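## Task

Rotate the purple-handled stopcock on the clamped Schlenk flask's side arm to its closed setting, where the handle lies crosswise to the side arm. The flask has to remain clamped exactly as it started, its stopper has to stay seated in the neck, and the stand must not be moved. Breaking any of the glass counts as failure.

## Robot and tools

ROBOT. Two arms, left_arm and right_arm, each riding its own carriage (left_rail, right_rail) on one shared track along y at x = 0. left_rail is always the one at larger y. An arm's base sits at x = 0, y = its carriage's position_m, z = 0.04 m, facing +x. left_arm's fingers are rigid. right_arm's fingers can fold: only a grip on the outer quarter of the pads (toward the tips) is firm; deeper in, narrow parts may slip, and a finger pushed tip-first into a surface folds easily.

FRAMES. Reported positions use a table-fixed frame in metres: table top z = 0, +z up, +x the direction the arms face, +y toward their left, track centre y = 0; the table edge is at x = 0.17. Each gripper has its own axes: fingers point along its +z and close along its y. end_effector_position is the spot between the pads when shut; fingertips extend about 33 mm past it (only 9 mm when wide open).

execute_actions(actions, cameras). actions is a list run in order. Each action may hold: rows (1 to 15 rows), steps (1 to 450 control steps of 1/30 s, default 15, at least one per row), until, and rail commands. Every row is one list of 18 numbers, each in [-1, 1], covering both arms even if one is idle: left dx, dy, dz, rx, ry, rz, gripper position, force_limit, speed, then the same nine for the right. dx..rz are offsets, not poses: they are measured from that arm's Hand target as it stood when the action began, in the Hand target's own axes, and every row counts from that same start, not from the row before. 1.0 equals 0.6 m or 180 degrees; rx, ry, rz form one rotation vector. Sending the same offset in a later action moves further. Six zeros re-request the current Hand target. After the last row the arm keeps heading to that row's target for the remaining steps. The controller limits each step to 150 mm and 16 degrees from the measured pose; ramp offsets gradually (0.01 per row is about 0.18 m/s) to avoid jerks. Gripper position: +1 fully open (140 mm), about -0.8 pads touching, -1 closes until blocked. force_limit -1..+1 gives roughly 14 to 58 N squeeze; speed -1..+1 gives about 30 to 250 mm/s finger travel, and faster closing grips harder. To leave a gripper alone, resend its previous three numbers (0 is a real command). cameras: list of names, [] for none, omitted for all.

Rails. {"left_rail": {"position_m": p}} sets where the carriage should stand (left -0.8 to 1.5 m, right -1.5 to 0.8 m); also speed_m_s (0.01 to 1) and acceleration_factor (0.1 to 1); {"stop": true} brakes. Keep the carriages 0.78 m or more apart. To drive, send position_m then an action like {"steps": n, "until": {"left_rail": {"position_status": ["!=", "moving"]}}}. until checks rail fields only, with "=", "!=", "<", "<=", ">", ">=", or {"all"/"any": {"status": "ended"}}.

move(target, speed, blend, stop_force, zero, blocking, cameras). target is one 18-number row or a list of up to 15, same layout and offsets from the Hand target (every list entry counts from that same start). Straight-line paths, all within 10 s. speed: m/s, 0.002 to 0.5, default 0.25 (turns up to twice that in rad/s). blend: corner rounding in metres. stop_force: 3 to 40 N, ends an arm's path when its wrist sensor feels that much push against its travel; unreliable while the gripper rotates. zero: re-zero before the move (default true). blocking=false returns early; then use wait or stop before new rows or moves. The result adds a move: line (done, off_target, moving, held, fault) plus limits (paced = clipped, held = steps withheld).

Other tools: wait(seconds 0 to 10); stop() brakes a running move; zoom_image(camera, region [x0,y0,x1,y1] at most 504x504 px) from cam_high, cam_bench_left, cam_bench_mid, cam_bench_right, cam_left_wrist, cam_right_wrist (all 896x504); zero_wrist_force(arm); finished_scene(scene 1 or 2) ends the scene for good.

RESULTS. Per arm: end_effector_position (m), end_effector_quat_wxyz, velocities; Hand target (where next offsets start); Tool commands; object_status (0 moving, 1 blocked opening, 2 blocked closing i.e. gripping, 3 reached goal or pads met); position_measured in counts (3 open, 75 about 100 mm, 139 about 60 mm, 200 about 20 mm, 230 closed). Joint positions: rail, shoulder pan, shoulder lift, elbow, wrist 1, wrist 2, wrist 3. Wrist force/torque are in the gripper's axes; a third line shows the peak since last shown. Rail position_status: moving, done, stopped, contact_stop, time_out, stopped_with_arm, stopped_for_other_arm, stopped_for_other_carriage; position_answer taken or not_taken. "pose unreachable" drops that arm's target but is not a fault.

AVOID. Contact torque of 141 N m on big joints or 26.3 N m on wrist joints, or about 150 N outside force, stops the arm 10 s; wrists push only about 14.3 N m, so twist a stiff tap gently. No hard arm-to-arm contact. Do not knock the flask, stopper or stand, crack glass, or let anything leave the table. Prolonged strain heats motors (warning at 70 °C, lockout at 85 °C).

Each tool is called after "Request:" as name(argument=value, ...) on one line, values as JSON.

## Session

Request:
execute_actions(actions=[])

Scene clock: 0.00 s.
left_arm: end_effector_position=(+0.3456, +0.8387, +0.5800) position_measured=3 object_status=3 end_effector_quat_wxyz=(+0.000, +1.000, +0.000, +0.000) | right_arm: end_effector_position=(+0.3456, -1.1254, +0.5800) position_measured=3 object_status=3 end_effector_quat_wxyz=(+0.000, +1.000, +0.000, +0.000)
Joint positions: left_arm=[0.811 -0.316 -1.725 0.971 -0.816 -1.571 2.826] | right_arm=[-1.153 -0.316 -1.725 0.971 -0.816 -1.571 2.826]
Joint velocities: within noise
Joint torques (N m): no reading
Wrist force (N): no reading
Wrist torque (N m): no reading
Wrist force, peak (N): no reading
Hand target: left_arm +0.3456, +0.8387, +0.5800; +0.000, +1.000, +0.000, +0.000 | right_arm +0.3456, -1.1254, +0.5800; +0.000, +1.000, +0.000, +0.000
Tool commands: left_gripper/position=+1.0 left_gripper/force_limit=+1.0 left_gripper/speed=+1.0 right_gripper/position=+1.0 right_gripper/force_limit=+1.0 right_gripper/speed=+1.0
left_rail: position_m=0.811 position_status=done
right_rail: position_m=-1.153 position_status=done

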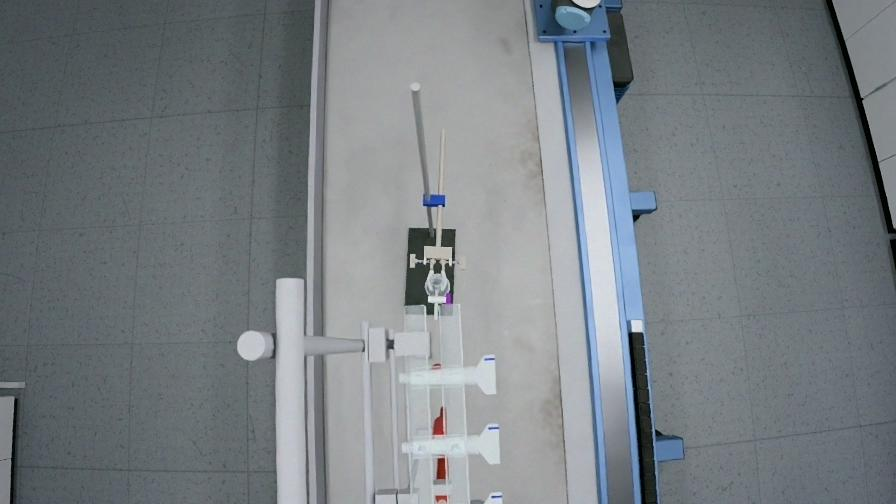

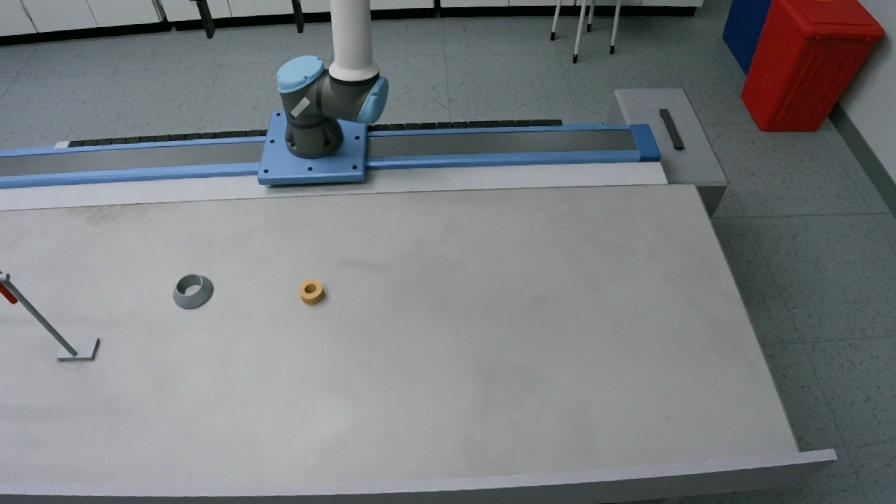

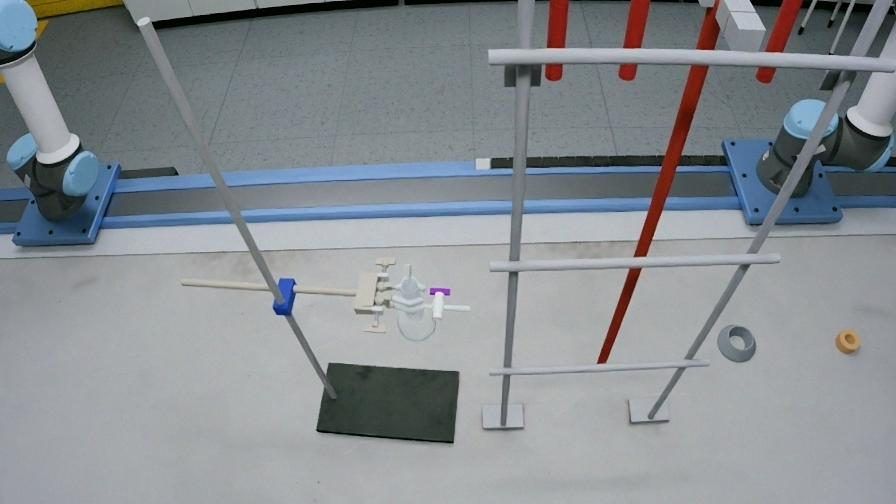

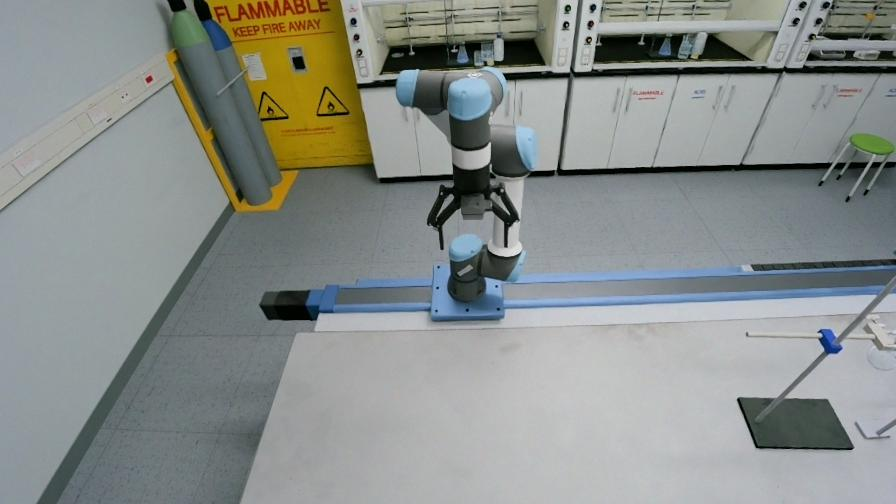

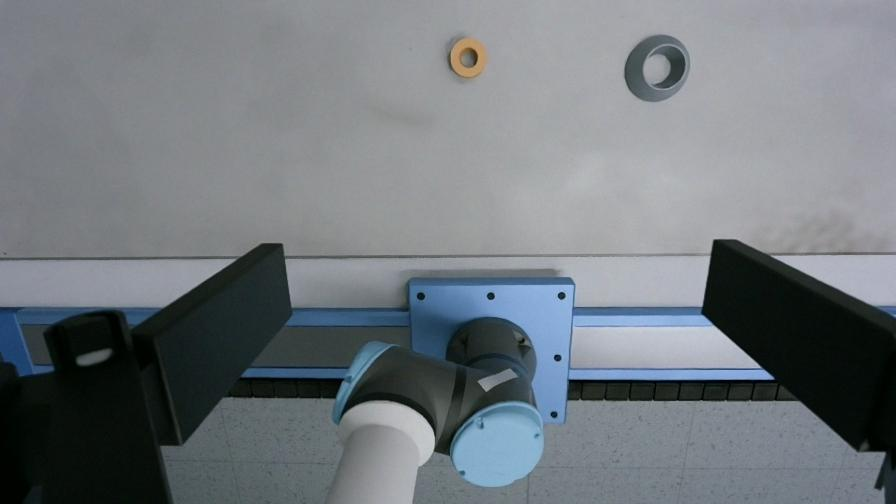

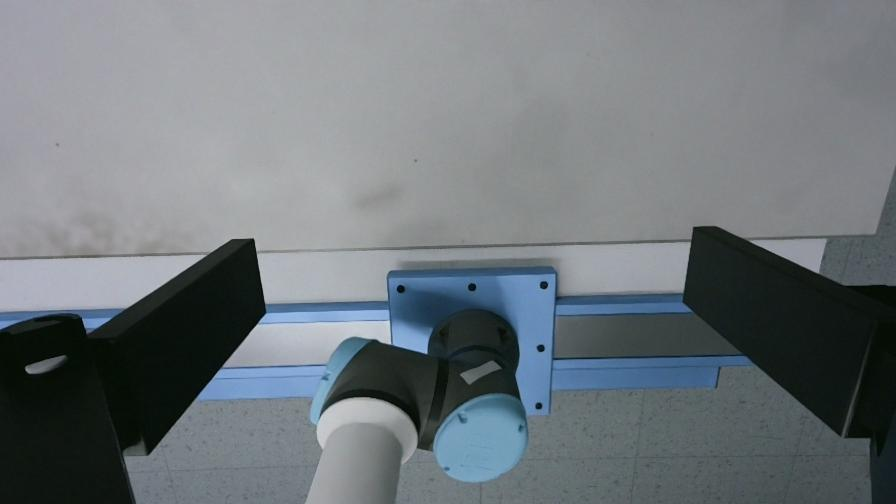

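Request:
zoom_image(camera="cam_bench_mid", region=[340, 240, 500, 350])

Request:
zoom_image(camera="cam_high", region=[380, 220, 510, 330])

Request:
zoom_image(camera="cam_bench_right", region=[730, 270, 896, 460])

Request:
zoom_image(camera="cam_bench_mid", region=[120, 0, 620, 504])

Scaled by 3.150.

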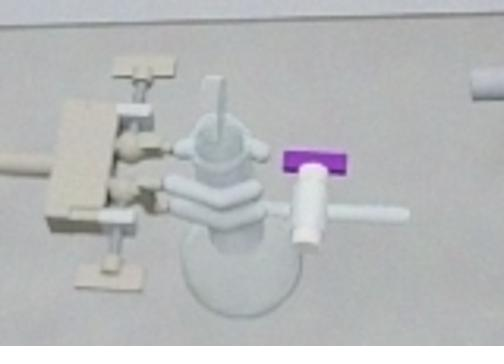

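Scaled by 3.877.

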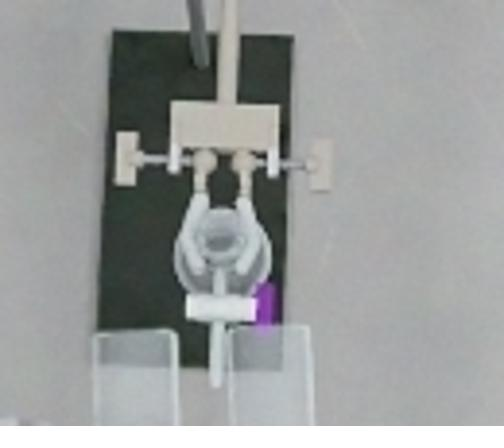

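Scaled by 2.653.

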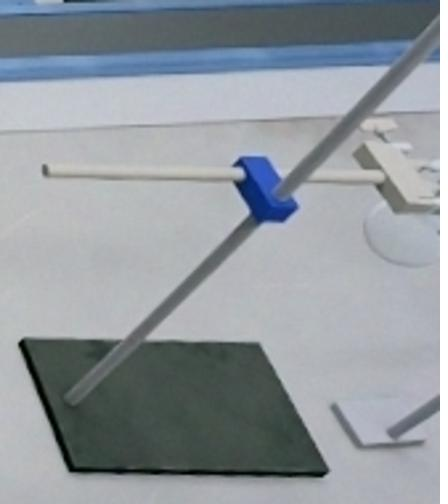

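Scaled by 1.000.

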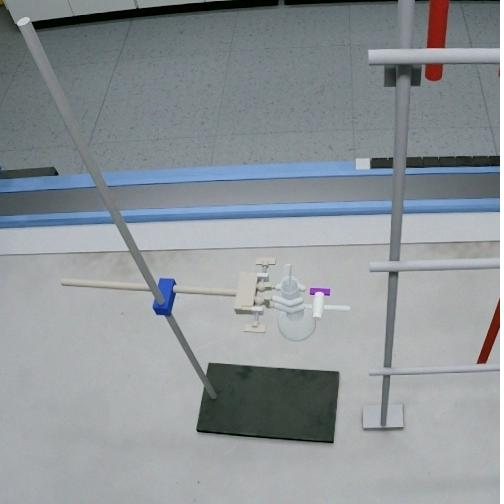

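Request:
move(target=[0,0,0,0,0,0,1,1,1, 0.0407,-0.592,0.337,-0.3849,0.3849,-0.3849,-0.15,-1,0], speed=0.45, blocking=false, cameras=[])

Request:
execute_actions(actions=[{"right_rail": {"position_m": -0.46}, "steps": 120, "until": {"right_rail": {"position_status": ["!=", "moving"]}}}], cameras=["cam_right_wrist"])

Request:
wait(seconds=0.5)

Scene clock: 23.03 s.
left_arm: end_effector_position=(+0.3456, +0.8387, +0.5800) position_measured=3 object_status=3 end_effector_quat_wxyz=(+0.000, +1.000, +0.000, +0.000) | right_arm: end_effector_position=(+0.3467, -1.0846, +0.5573) position_measured=100 object_status=0 end_effector_quat_wxyz=(+0.061, +0.994, +0.070, +0.063) end_effector_velocity=(+0.008, +0.144, -0.082) end_effector_angular_velocity=(-0.431, -0.467, +0.495)
Joint positions: left_arm=[0.811 -0.316 -1.725 0.971 -0.816 -1.571 2.826] | right_arm=[-1.153 -0.1 -1.851 1.198 -1.065 -1.67 2.892]
Joint velocities: left_arm=[within noise] | right_arm=[0 0.815 -0.376 0.76 -0.866 -0.425 0.262]
Joint torques (N m): left_arm=[-0.49 -13.24 -19.29 -3.66 0.07 0.08] | right_arm=[16.47 -17.78 -2.41 -5.8 -3.85 3.41]
Wrist force (N): left_arm=[0.0 0.1 0.3] | right_arm=[0.7 0.5 -0.3]
Wrist torque (N m): left_arm=[0.01 -0.01 0.00] | right_arm=[0.12 -0.14 -0.01]
Wrist force, peak (N): left_arm=[-0.3 0.4 0.5] | right_arm=[0.4 1.6 -0.3]
Hand target: left_arm +0.3456, +0.8387, +0.5800; +0.000, +1.000, +0.000, +0.000 | right_arm +0.3499, -1.0636, +0.5448; +0.105, +0.983, +0.105, +0.105
Tool commands: left_gripper/position=+1.0 left_gripper/force_limit=+1.0 left_gripper/speed=+1.0 right_gripper/position=-0.15 right_gripper/force_limit=-1.0 right_gripper/speed=+0.0
Off the commanded pose: left_arm 0.000 m, 0 deg | right_arm 0.363 m, 107 deg.
left_rail: position_m=0.811 position_status=done
right_rail: position_m=-1.153 position_status=done
move: running
No camera images: "cameras" was empty.

Scene clock: 24.53 s.
left_arm: end_effector_position=(+0.3456, +0.8387, +0.5800) position_measured=3 object_status=3 end_effector_quat_wxyz=(+0.000, +1.000, +0.000, +0.000) | right_arm: end_effector_position=(+0.3582, -0.1690, +0.4247) position_measured=148 object_status=3 end_effector_quat_wxyz=(+0.416, +0.723, +0.402, +0.378) end_effector_velocity=(+0.008, +0.145, -0.089) end_effector_angular_velocity=(-0.524, -0.381, +0.365)
Joint positions: left_arm=[0.811 -0.316 -1.725 0.971 -0.816 -1.571 2.826] | right_arm=[-0.46 1.009 -1.775 2.112 -2.44 -2.699 2.795]
Joint velocities: left_arm=[within noise] | right_arm=[0.002 0.308 0.562 0.342 -1.41 -0.49 -0.827]
Joint torques (N m): left_arm=[-0.01 -13.29 -18.41 -3.89 0.07 0.14] | right_arm=[10.48 -0.87 -14.87 -6.69 -5.52 -5.11]
Wrist force (N): left_arm=[-0.3 0.1 0.4] | right_arm=[1.0 0.1 0.8]
Wrist torque (N m): left_arm=[0.01 0.06 0.00] | right_arm=[0.15 -0.18 0.02]
Wrist force, peak (N): left_arm=[0.1 0.4 0.5] | right_arm=[3.4 -1.7 -0.6]
Hand target: left_arm +0.3456, +0.8387, +0.5800; +0.000, +1.000, +0.000, +0.000 | right_arm +0.3654, -0.1445, +0.4158; +0.434, +0.660, +0.434, +0.434
Tool commands: left_gripper/position=+1.0 left_gripper/force_limit=+1.0 left_gripper/speed=+1.0 right_gripper/position=-0.15 right_gripper/force_limit=-1.0 right_gripper/speed=+0.0
Off the commanded pose: left_arm 0.000 m, 0 deg | right_arm 0.103 m, 33 deg.
left_rail: position_m=0.811 position_status=done
right_rail: position_m=-0.460 position_status=done
earlier move: running
camera_calibration:
cam_right_wrist: T_world_to_cam=[[0.246334, -0.356323, 0.901307, -0.519336], [-0.656511, -0.745456, -0.115279, 0.170364], [0.712961, -0.56332, -0.417561, -0.0284652], [0, 0, 0, 1]] pos_world=[0.26007, -0.0740876, 0.475834]
Images, in order (width x height): cam_right_wrist 896x504.

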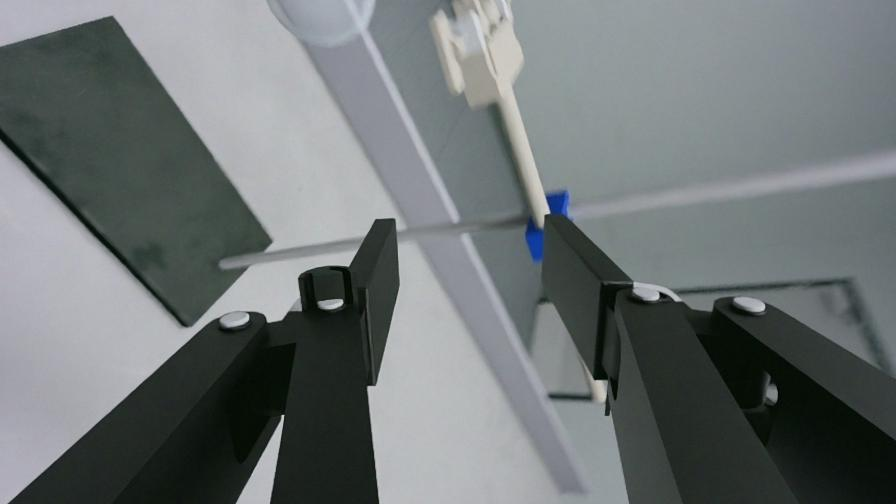

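Scene clock: 25.03 s.
left_arm: end_effector_position=(+0.3456, +0.8387, +0.5800) position_measured=3 object_status=3 end_effector_quat_wxyz=(+0.000, +1.000, +0.000, +0.000) | right_arm: end_effector_position=(+0.3658, -0.0938, +0.3821) position_measured=148 object_status=3 end_effector_quat_wxyz=(+0.482, +0.611, +0.475, +0.411) end_effector_velocity=(+0.019, +0.123, -0.069) end_effector_angular_velocity=(-0.314, -0.146, +0.383)
Joint positions: left_arm=[0.811 -0.316 -1.725 0.971 -0.816 -1.571 2.826] | right_arm=[-0.46 1.102 -1.437 2.158 -3.203 -2.812 2.25]
Joint velocities: left_arm=[within noise] | right_arm=[0 0.06 0.583 -0.041 -1.536 0.089 -1.276]
Joint torques (N m): left_arm=[-0.82 -13.33 -18.7 -3.94 0.08 0.25] | right_arm=[8.46 -19.74 -25.78 -6.36 0.89 -6]
Wrist force (N): left_arm=[0.2 0.3 0.2] | right_arm=[2.2 -0.1 0.8]
Wrist torque (N m): left_arm=[0.06 -0.05 0.00] | right_arm=[0.14 -0.39 0.06]
Wrist force, peak (N): left_arm=[0.0 0.0 0.6] | right_arm=[2.2 -0.1 0.8]
Hand target: left_arm +0.3456, +0.8387, +0.5800; +0.000, +1.000, +0.000, +0.000 | right_arm +0.3700, -0.0780, +0.3781; +0.498, +0.511, +0.498, +0.492
Tool commands: left_gripper/position=+1.0 left_gripper/force_limit=+1.0 left_gripper/speed=+1.0 right_gripper/position=-0.15 right_gripper/force_limit=-1.0 right_gripper/speed=+0.0
Off the commanded pose: left_arm 0.000 m, 0 deg | right_arm 0.017 m, 17 deg.
left_rail: position_m=0.811 position_status=done
right_rail: position_m=-0.460 position_status=done
earlier move: running; limits=paced
wait: 0.50 s
camera_calibration:
cam_left_wrist: T_world_to_cam=[[-0.0265537, -0.998538, -0.0470784, 0.890111], [-0.954746, 0.0113766, 0.297206, 0.163564], [-0.296236, 0.0528399, -0.953652, 0.754037], [0, 0, 0, 1]] pos_world=[0.403171, 0.847106, 0.712382]
cam_right_wrist: T_world_to_cam=[[0.168679, -0.113809, 0.979079, -0.434573], [-0.507857, -0.861349, -0.0126287, 0.122001], [0.844766, -0.495101, -0.20309, -0.13315], [0, 0, 0, 1]] pos_world=[0.247743, -0.0102954, 0.39998]

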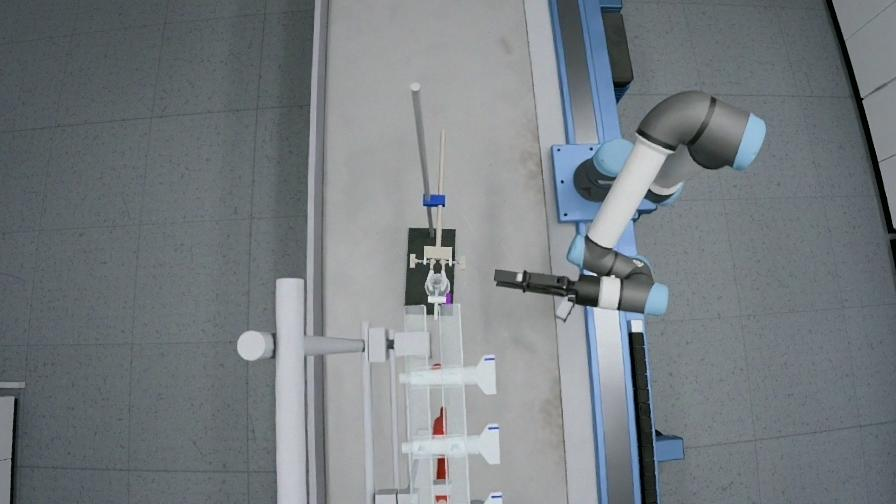

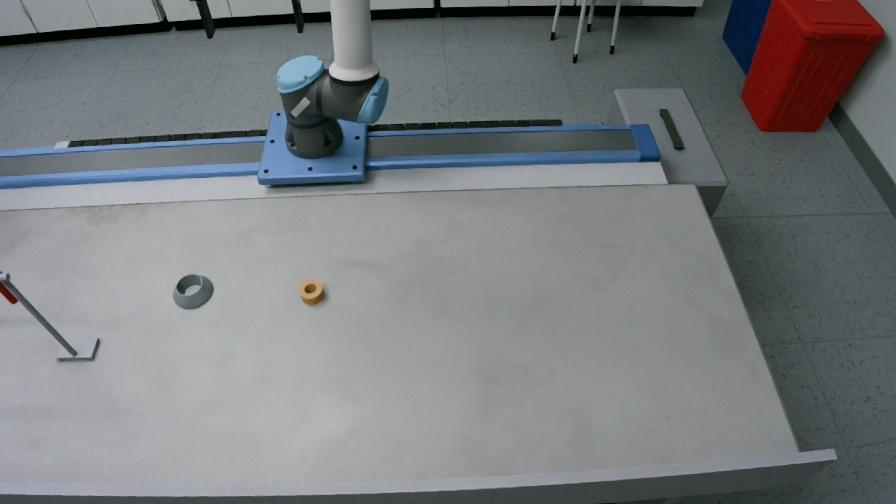

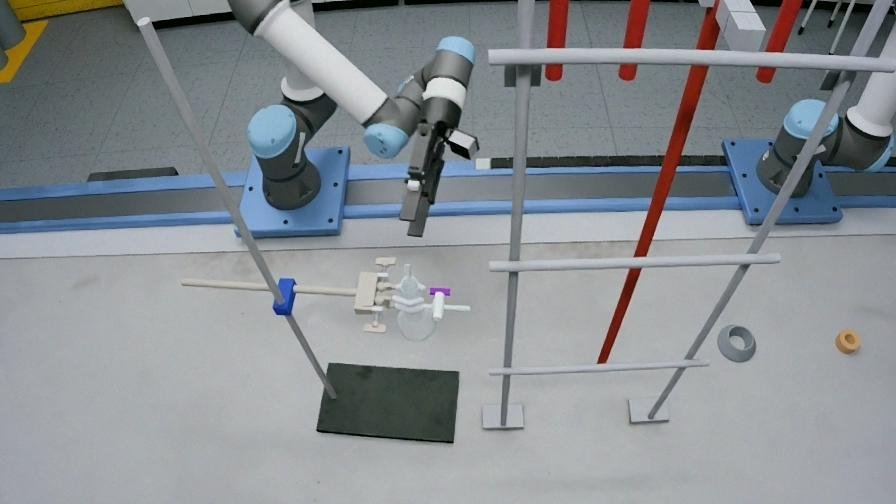

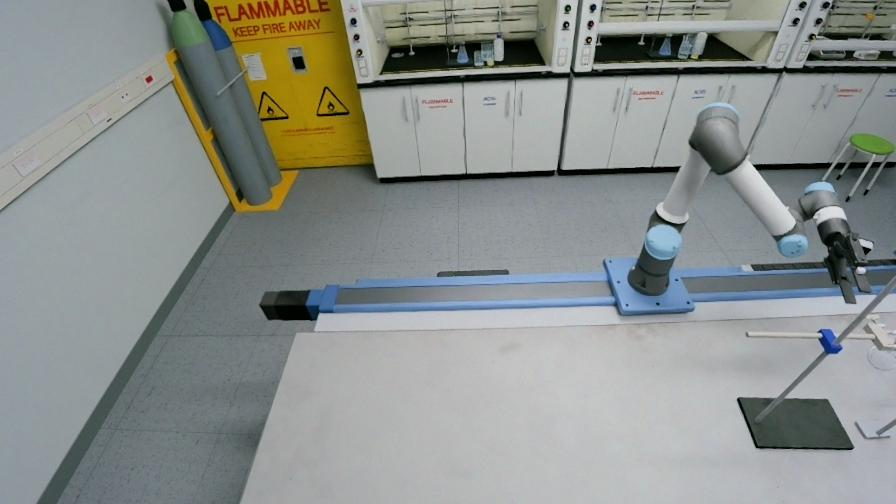

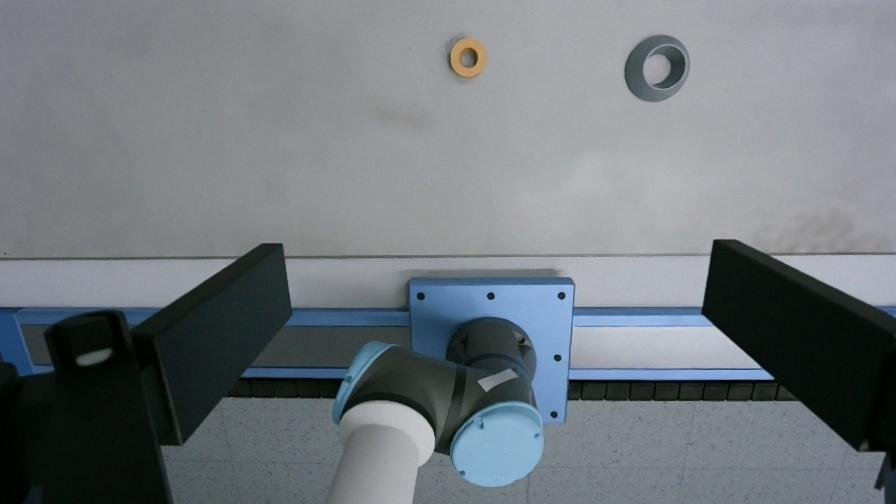

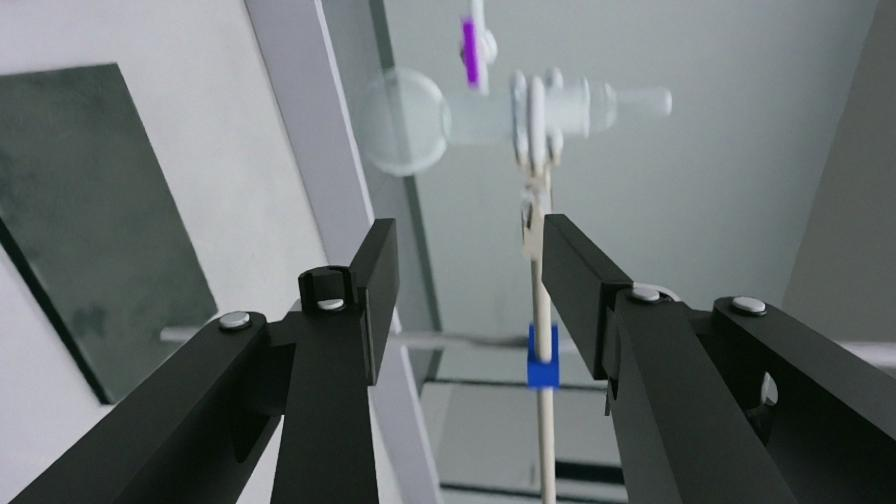

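Request:
execute_actions(actions=[], cameras=["cam_right_wrist"])

Scene clock: 25.33 s.
left_arm: end_effector_position=(+0.3456, +0.8387, +0.5800) position_measured=3 object_status=3 end_effector_quat_wxyz=(+0.000, +1.000, +0.000, +0.000) | right_arm: end_effector_position=(+0.3691, -0.0787, +0.3759) position_measured=148 object_status=3 end_effector_quat_wxyz=(+0.487, +0.554, +0.505, +0.448) end_effector_velocity=(+0.003, +0.010, +0.005) end_effector_angular_velocity=(-0.070, -0.325, +0.382)
Joint positions: left_arm=[0.811 -0.316 -1.725 0.971 -0.816 -1.571 2.826] | right_arm=[-0.46 1.093 -1.329 2.181 -3.677 -2.734 1.869]
Joint velocities: left_arm=[within noise] | right_arm=[0 -0.079 0.274 0.13 -1.529 0.337 -1.13]
Joint torques (N m): left_arm=[-0.43 -13.52 -18.12 -4 0.07 0.21] | right_arm=[-10.89 -18.53 -9.06 -5.36 2.41 -5.19]
Wrist force (N): left_arm=[0.1 0.2 0.6] | right_arm=[0.4 0.2 0.9]
Wrist torque (N m): left_arm=[0.05 -0.01 0.00] | right_arm=[0.17 -0.03 0.05]
Wrist force, peak (N): left_arm=[0.1 0.2 0.6] | right_arm=[2.1 -0.6 0.6]
Hand target: left_arm +0.3456, +0.8387, +0.5800; +0.000, +1.000, +0.000, +0.000 | right_arm +0.3700, -0.0775, +0.3778; +0.500, +0.500, +0.500, +0.500
Tool commands: left_gripper/position=+1.0 left_gripper/force_limit=+1.0 left_gripper/speed=+1.0 right_gripper/position=-0.15 right_gripper/force_limit=-1.0 right_gripper/speed=+0.0
Off the commanded pose: left_arm 0.000 m, 0 deg | right_arm 0.002 m, 9 deg.
left_rail: position_m=0.811 position_status=done
right_rail: position_m=-0.460 position_status=done
earlier move: running; limits=paced
camera_calibration:
cam_right_wrist: T_world_to_cam=[[0.110651, -0.0465365, 0.992769, -0.405796], [-0.398441, -0.917193, 0.00141538, 0.0865268], [0.910495, -0.395717, -0.120031, -0.177344], [0, 0, 0, 1]] pos_world=[0.240848, -0.00970044, 0.381452]
Images, in order (width x height): cam_right_wrist 896x504.

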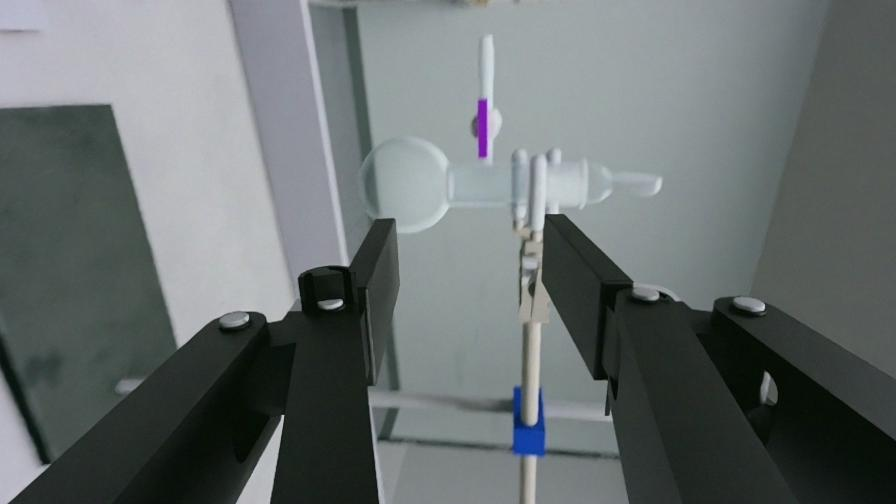

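Request:
wait(seconds=0.3, cameras=["cam_right_wrist", "cam_high", "cam_bench_mid"])

Request:
zoom_image(camera="cam_right_wrist", region=[330, 0, 700, 260])

Scene clock: 26.00 s.
left_arm: end_effector_position=(+0.3456, +0.8387, +0.5800) position_measured=3 object_status=3 end_effector_quat_wxyz=(+0.000, +1.000, +0.000, +0.000) | right_arm: end_effector_position=(+0.3700, -0.0775, +0.3778) position_measured=148 object_status=3 end_effector_quat_wxyz=(+0.500, +0.500, +0.500, +0.500) end_effector_velocity=(+0.000, +0.001, +0.001) end_effector_angular_velocity=(+0.001, -0.013, +0.005)
Joint positions: left_arm=[0.811 -0.316 -1.725 0.971 -0.816 -1.571 2.826] | right_arm=[-0.46 1.067 -1.229 2.202 -4.112 -2.638 1.573]
Joint velocities: left_arm=[within noise] | right_arm=[0 -0.002 0.011 -0.003 -0.037 0.007 -0.024]
Joint torques (N m): left_arm=[-0.05 -12.94 -17.42 -4.02 0.07 0.21] | right_arm=[-9.41 -21.77 -21.79 -2.24 1.8 -2.09]
Wrist force (N): left_arm=[0.0 0.0 0.3] | right_arm=[0.0 0.2 1.3]
Wrist torque (N m): left_arm=[0.01 0.00 0.01] | right_arm=[0.18 0.04 0.08]
Wrist force, peak (N): left_arm=[-0.2 0.1 0.5] | right_arm=[0.5 0.2 1.5]
Hand target: left_arm +0.3456, +0.8387, +0.5800; +0.000, +1.000, +0.000, +0.000 | right_arm +0.3700, -0.0775, +0.3778; +0.500, +0.500, +0.500, +0.500
Tool commands: left_gripper/position=+1.0 left_gripper/force_limit=+1.0 left_gripper/speed=+1.0 right_gripper/position=-0.15 right_gripper/force_limit=-1.0 right_gripper/speed=+0.0
Off the commanded pose: left_arm 0.000 m, 0 deg | right_arm 0.000 m, 0 deg.
left_rail: position_m=0.811 position_status=done
right_rail: position_m=-0.460 position_status=done
earlier move: done; limits=paced
wait: 0.17 of 0.3 s (the move ended)
camera_calibration:
cam_right_wrist: T_world_to_cam=[[-0.00807658, -0.0313069, 0.999477, -0.365137], [-0.313822, -0.948933, -0.0322597, 0.066943], [0.949447, -0.313919, -0.00216067, -0.230065], [0, 0, 0, 1]] pos_world=[0.236494, -0.0201287, 0.366609]
Images, in order (width x height): cam_high 896x504, cam_bench_mid 896x504, cam_right_wrist 896x504.

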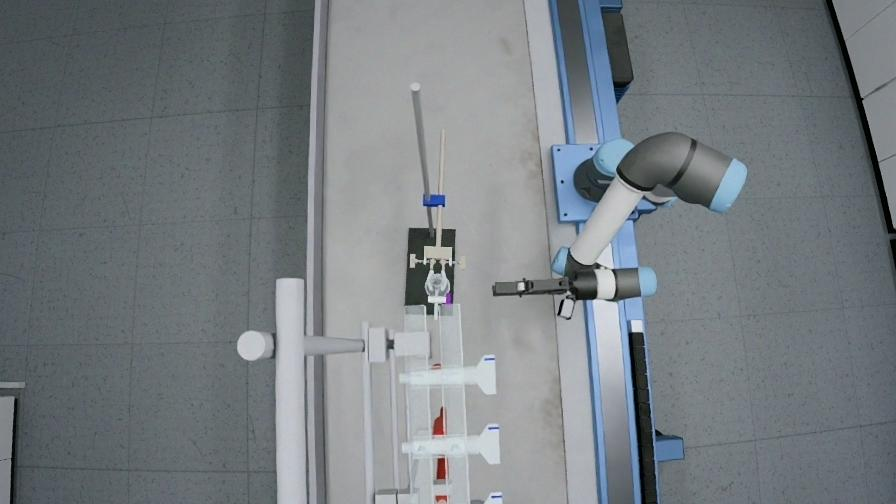

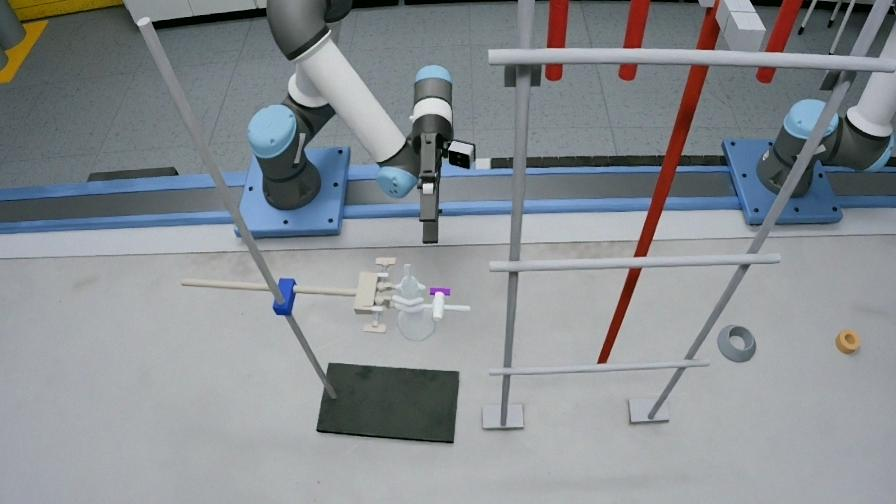

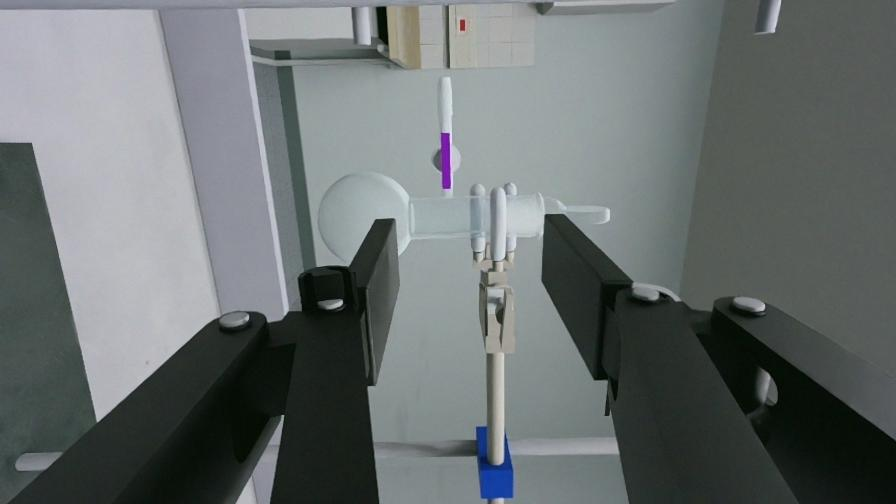

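Scaled by 1.362.

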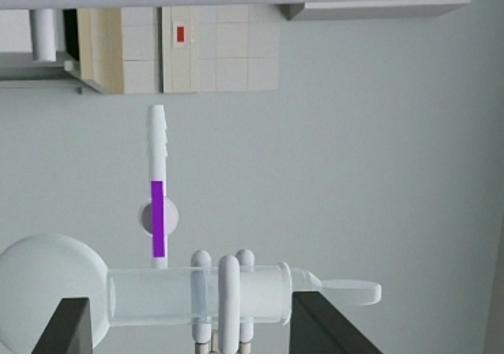

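Request:
zoom_image(camera="cam_high", region=[420, 240, 560, 330])

Request:
zoom_image(camera="cam_bench_mid", region=[370, 200, 510, 340])

Scaled by 3.600.

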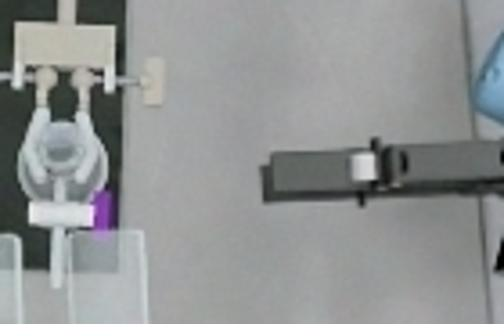

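Scaled by 3.600.

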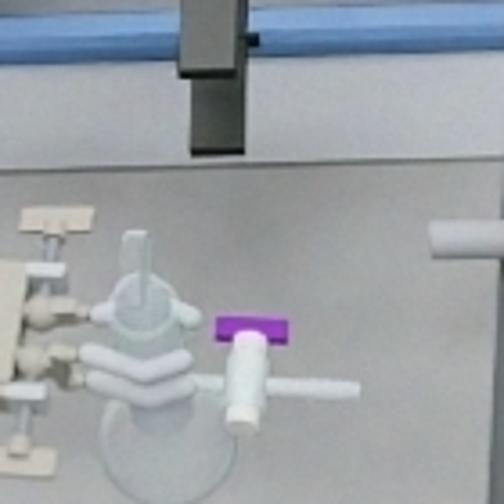

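Request:
move(target=[0,0,0,0,0,0,1,1,1, 0.0325,-0.0167,0.1183,0,0,0,-0.15,-1,0], speed=0.15, cameras=["cam_high", "cam_bench_mid", "cam_right_wrist"])

Request:
zoom_image(camera="cam_right_wrist", region=[330, 40, 630, 300])

Request:
zoom_image(camera="cam_high", region=[420, 260, 520, 320])

Request:
zoom_image(camera="cam_bench_mid", region=[400, 230, 500, 330])

Scene clock: 34.17 s.
left_arm: end_effector_position=(+0.3456, +0.8387, +0.5800) position_measured=3 object_status=3 end_effector_quat_wxyz=(+0.000, +1.000, +0.000, +0.000) | right_arm: end_effector_position=(+0.4409, -0.0581, +0.3678) position_measured=148 object_status=3 end_effector_quat_wxyz=(+0.500, +0.500, +0.500, +0.500)
Joint positions: left_arm=[0.811 -0.316 -1.725 0.971 -0.816 -1.571 2.826] | right_arm=[-0.46 0.937 -1.144 2.104 -4.102 -2.508 1.571]
Joint velocities: within noise
Joint torques (N m): left_arm=[-0.24 -13.15 -15.67 -4.52 0.22 0.09] | right_arm=[-9.05 -26.07 -22.37 -0.45 1.78 -1.98]
Wrist force (N): left_arm=[0.1 0.1 0.6] | right_arm=[0.6 0.5 1.3]
Wrist torque (N m): left_arm=[0.02 -0.01 0.01] | right_arm=[0.27 -0.11 0.08]
Wrist force, peak (N): left_arm=[-0.1 0.1 0.6] | right_arm=[0.9 0.4 2.3]
Hand target: left_arm +0.3456, +0.8387, +0.5800; +0.000, +1.000, +0.000, +0.000 | right_arm +0.4410, -0.0581, +0.3678; +0.500, +0.500, +0.500, +0.500
Off the commanded pose: left_arm 0.000 m, 0 deg | right_arm 0.000 m, 0 deg.
left_rail: position_m=0.811 position_status=done
right_rail: position_m=-0.460 position_status=done
move: done
camera_calibration:
cam_right_wrist: T_world_to_cam=[[-0.00942628, -0.0312816, 0.999466, -0.353363], [-0.313299, -0.949093, -0.0326598, 0.107215], [0.949608, -0.31344, -0.000854087, -0.291828], [0, 0, 0, 1]] pos_world=[0.307382, -0.000767711, 0.356426]
Images, in order (width x height): cam_high 896x504, cam_bench_mid 896x504, cam_right_wrist 896x504.

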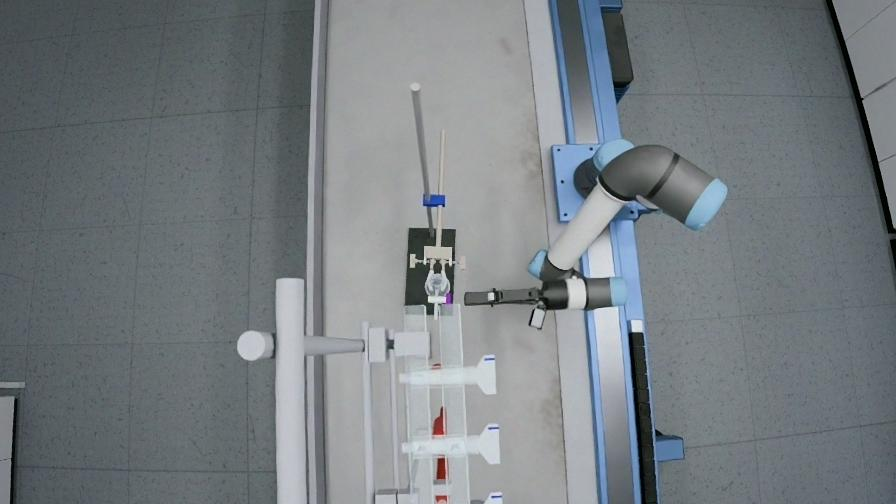

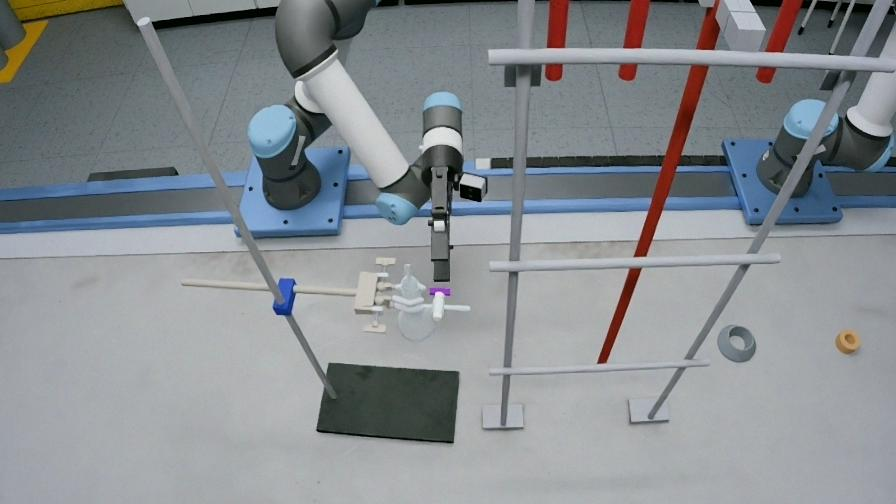

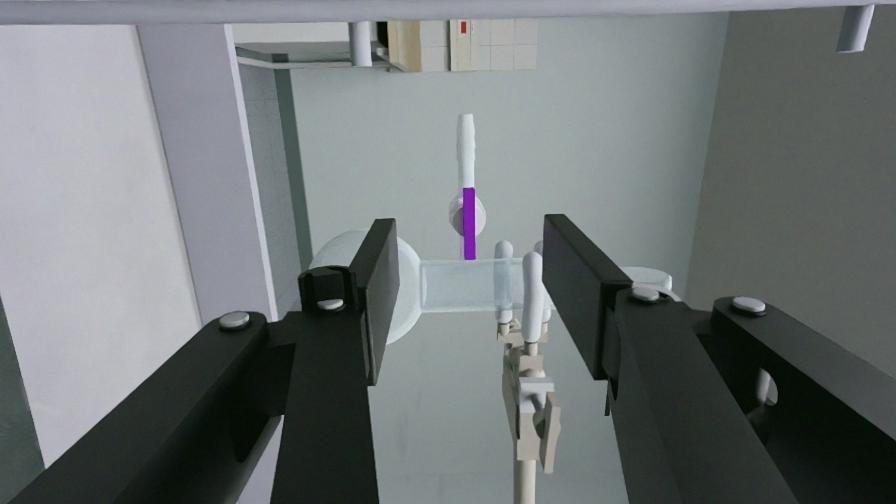

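Scaled by 1.680.

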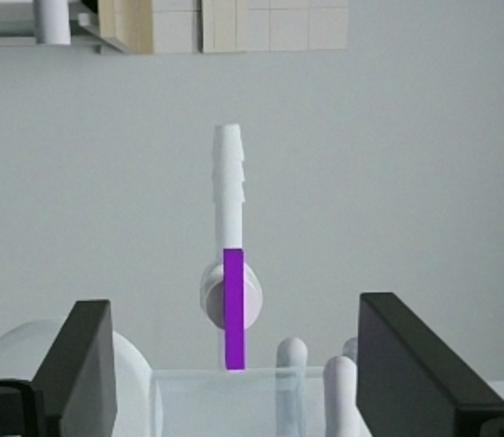

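Scaled by 5.040.

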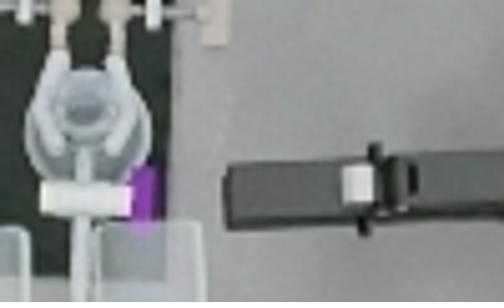

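Scaled by 5.040.

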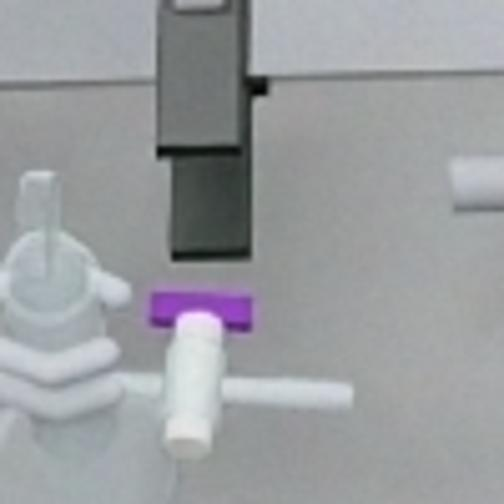

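Request:
move(target=[0,0,0,0,0,0,1,1,1, 0.0017,0.0025,0.0617,0,0,0,-0.45,-1,-1], speed=0.08, stop_force=6, cameras=["cam_high", "cam_bench_mid", "cam_right_wrist"])

Request:
zoom_image(camera="cam_right_wrist", region=[370, 140, 570, 340])

Request:
zoom_image(camera="cam_high", region=[420, 260, 520, 320])

Request:
zoom_image(camera="cam_bench_mid", region=[400, 250, 480, 330])

Scene clock: 42.33 s.
left_arm: end_effector_position=(+0.3456, +0.8387, +0.5800) position_measured=3 object_status=3 end_effector_quat_wxyz=(+0.000, +1.000, +0.000, +0.000) | right_arm: end_effector_position=(+0.4780, -0.0570, +0.3693) position_measured=186 object_status=3 end_effector_quat_wxyz=(+0.500, +0.500, +0.500, +0.500)
Joint positions: left_arm=[0.811 -0.316 -1.725 0.971 -0.816 -1.571 2.826] | right_arm=[-0.46 0.868 -1.125 2.063 -4.08 -2.438 1.571]
Joint velocities: within noise
Joint torques (N m): left_arm=[0.17 -13.48 -13.05 -4.61 0.15 0.01] | right_arm=[-9.69 -26.41 -21.66 -0.49 1.58 1.4]
Wrist force (N): left_arm=[-0.1 0.2 0.4] | right_arm=[0.5 0.5 1.2]
Wrist torque (N m): left_arm=[0.05 0.02 0.00] | right_arm=[0.27 -0.06 0.10]
Wrist force, peak (N): left_arm=[-0.2 0.4 0.5] | right_arm=[0.6 0.3 1.9]
Hand target: left_arm +0.3456, +0.8387, +0.5800; +0.000, +1.000, +0.000, +0.000 | right_arm +0.4780, -0.0571, +0.3693; +0.500, +0.500, +0.500, +0.500
Off the commanded pose: left_arm 0.000 m, 0 deg | right_arm 0.000 m, 0 deg.
left_rail: position_m=0.811 position_status=done
right_rail: position_m=-0.460 position_status=done
move: done
camera_calibration:
cam_right_wrist: T_world_to_cam=[[-0.00942987, -0.0312279, 0.999468, -0.354462], [-0.313307, -0.949092, -0.0326099, 0.11989], [0.949605, -0.313447, -0.000834095, -0.326768], [0, 0, 0, 1]] pos_world=[0.34452, 0.000293035, 0.35791]
Images, in order (width x height): cam_high 896x504, cam_bench_mid 896x504, cam_right_wrist 896x504.

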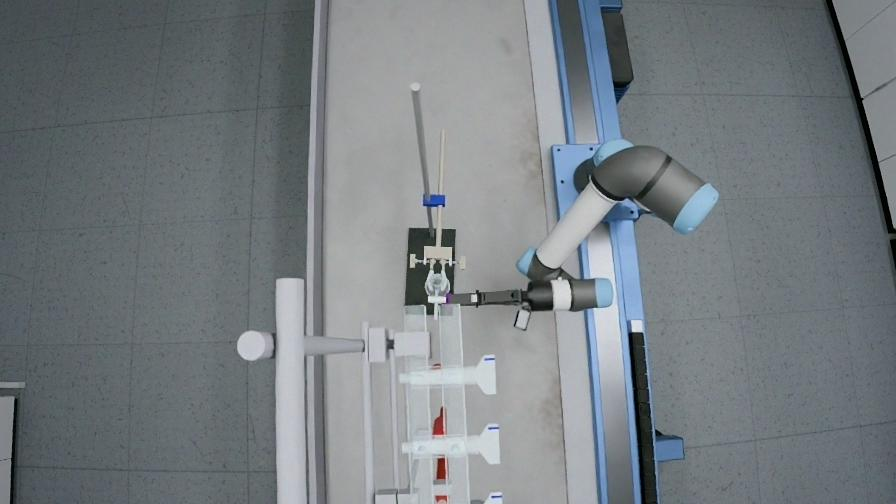

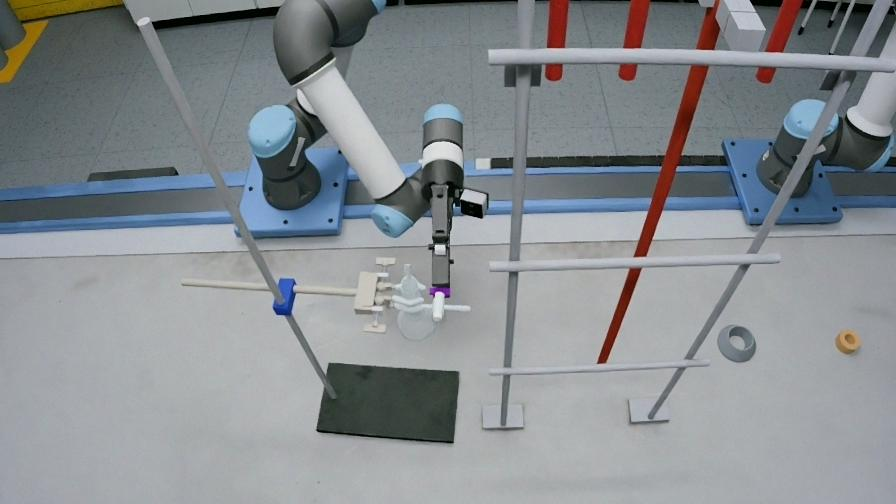

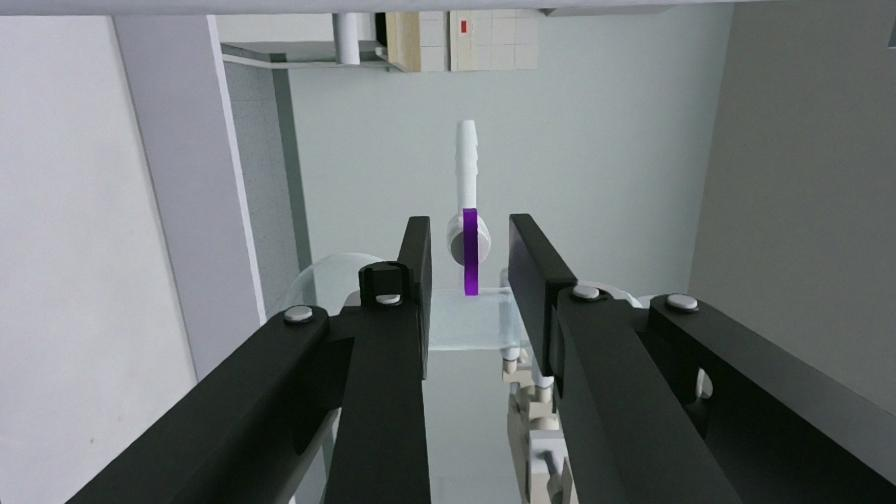

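Scaled by 2.520.

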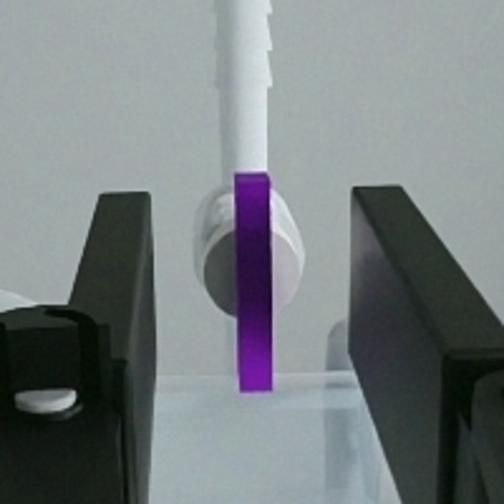

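Scaled by 5.040.

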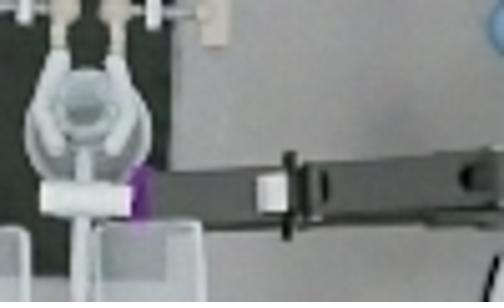

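Scaled by 6.300.

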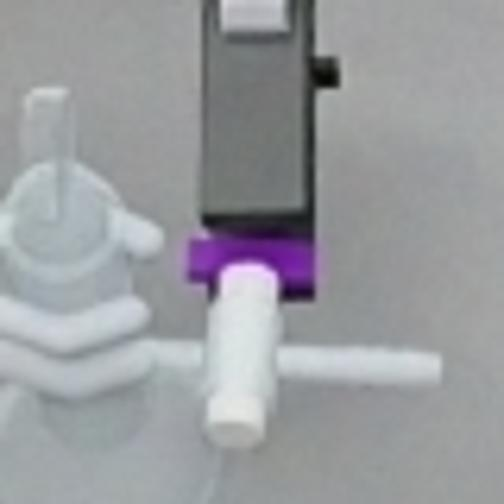

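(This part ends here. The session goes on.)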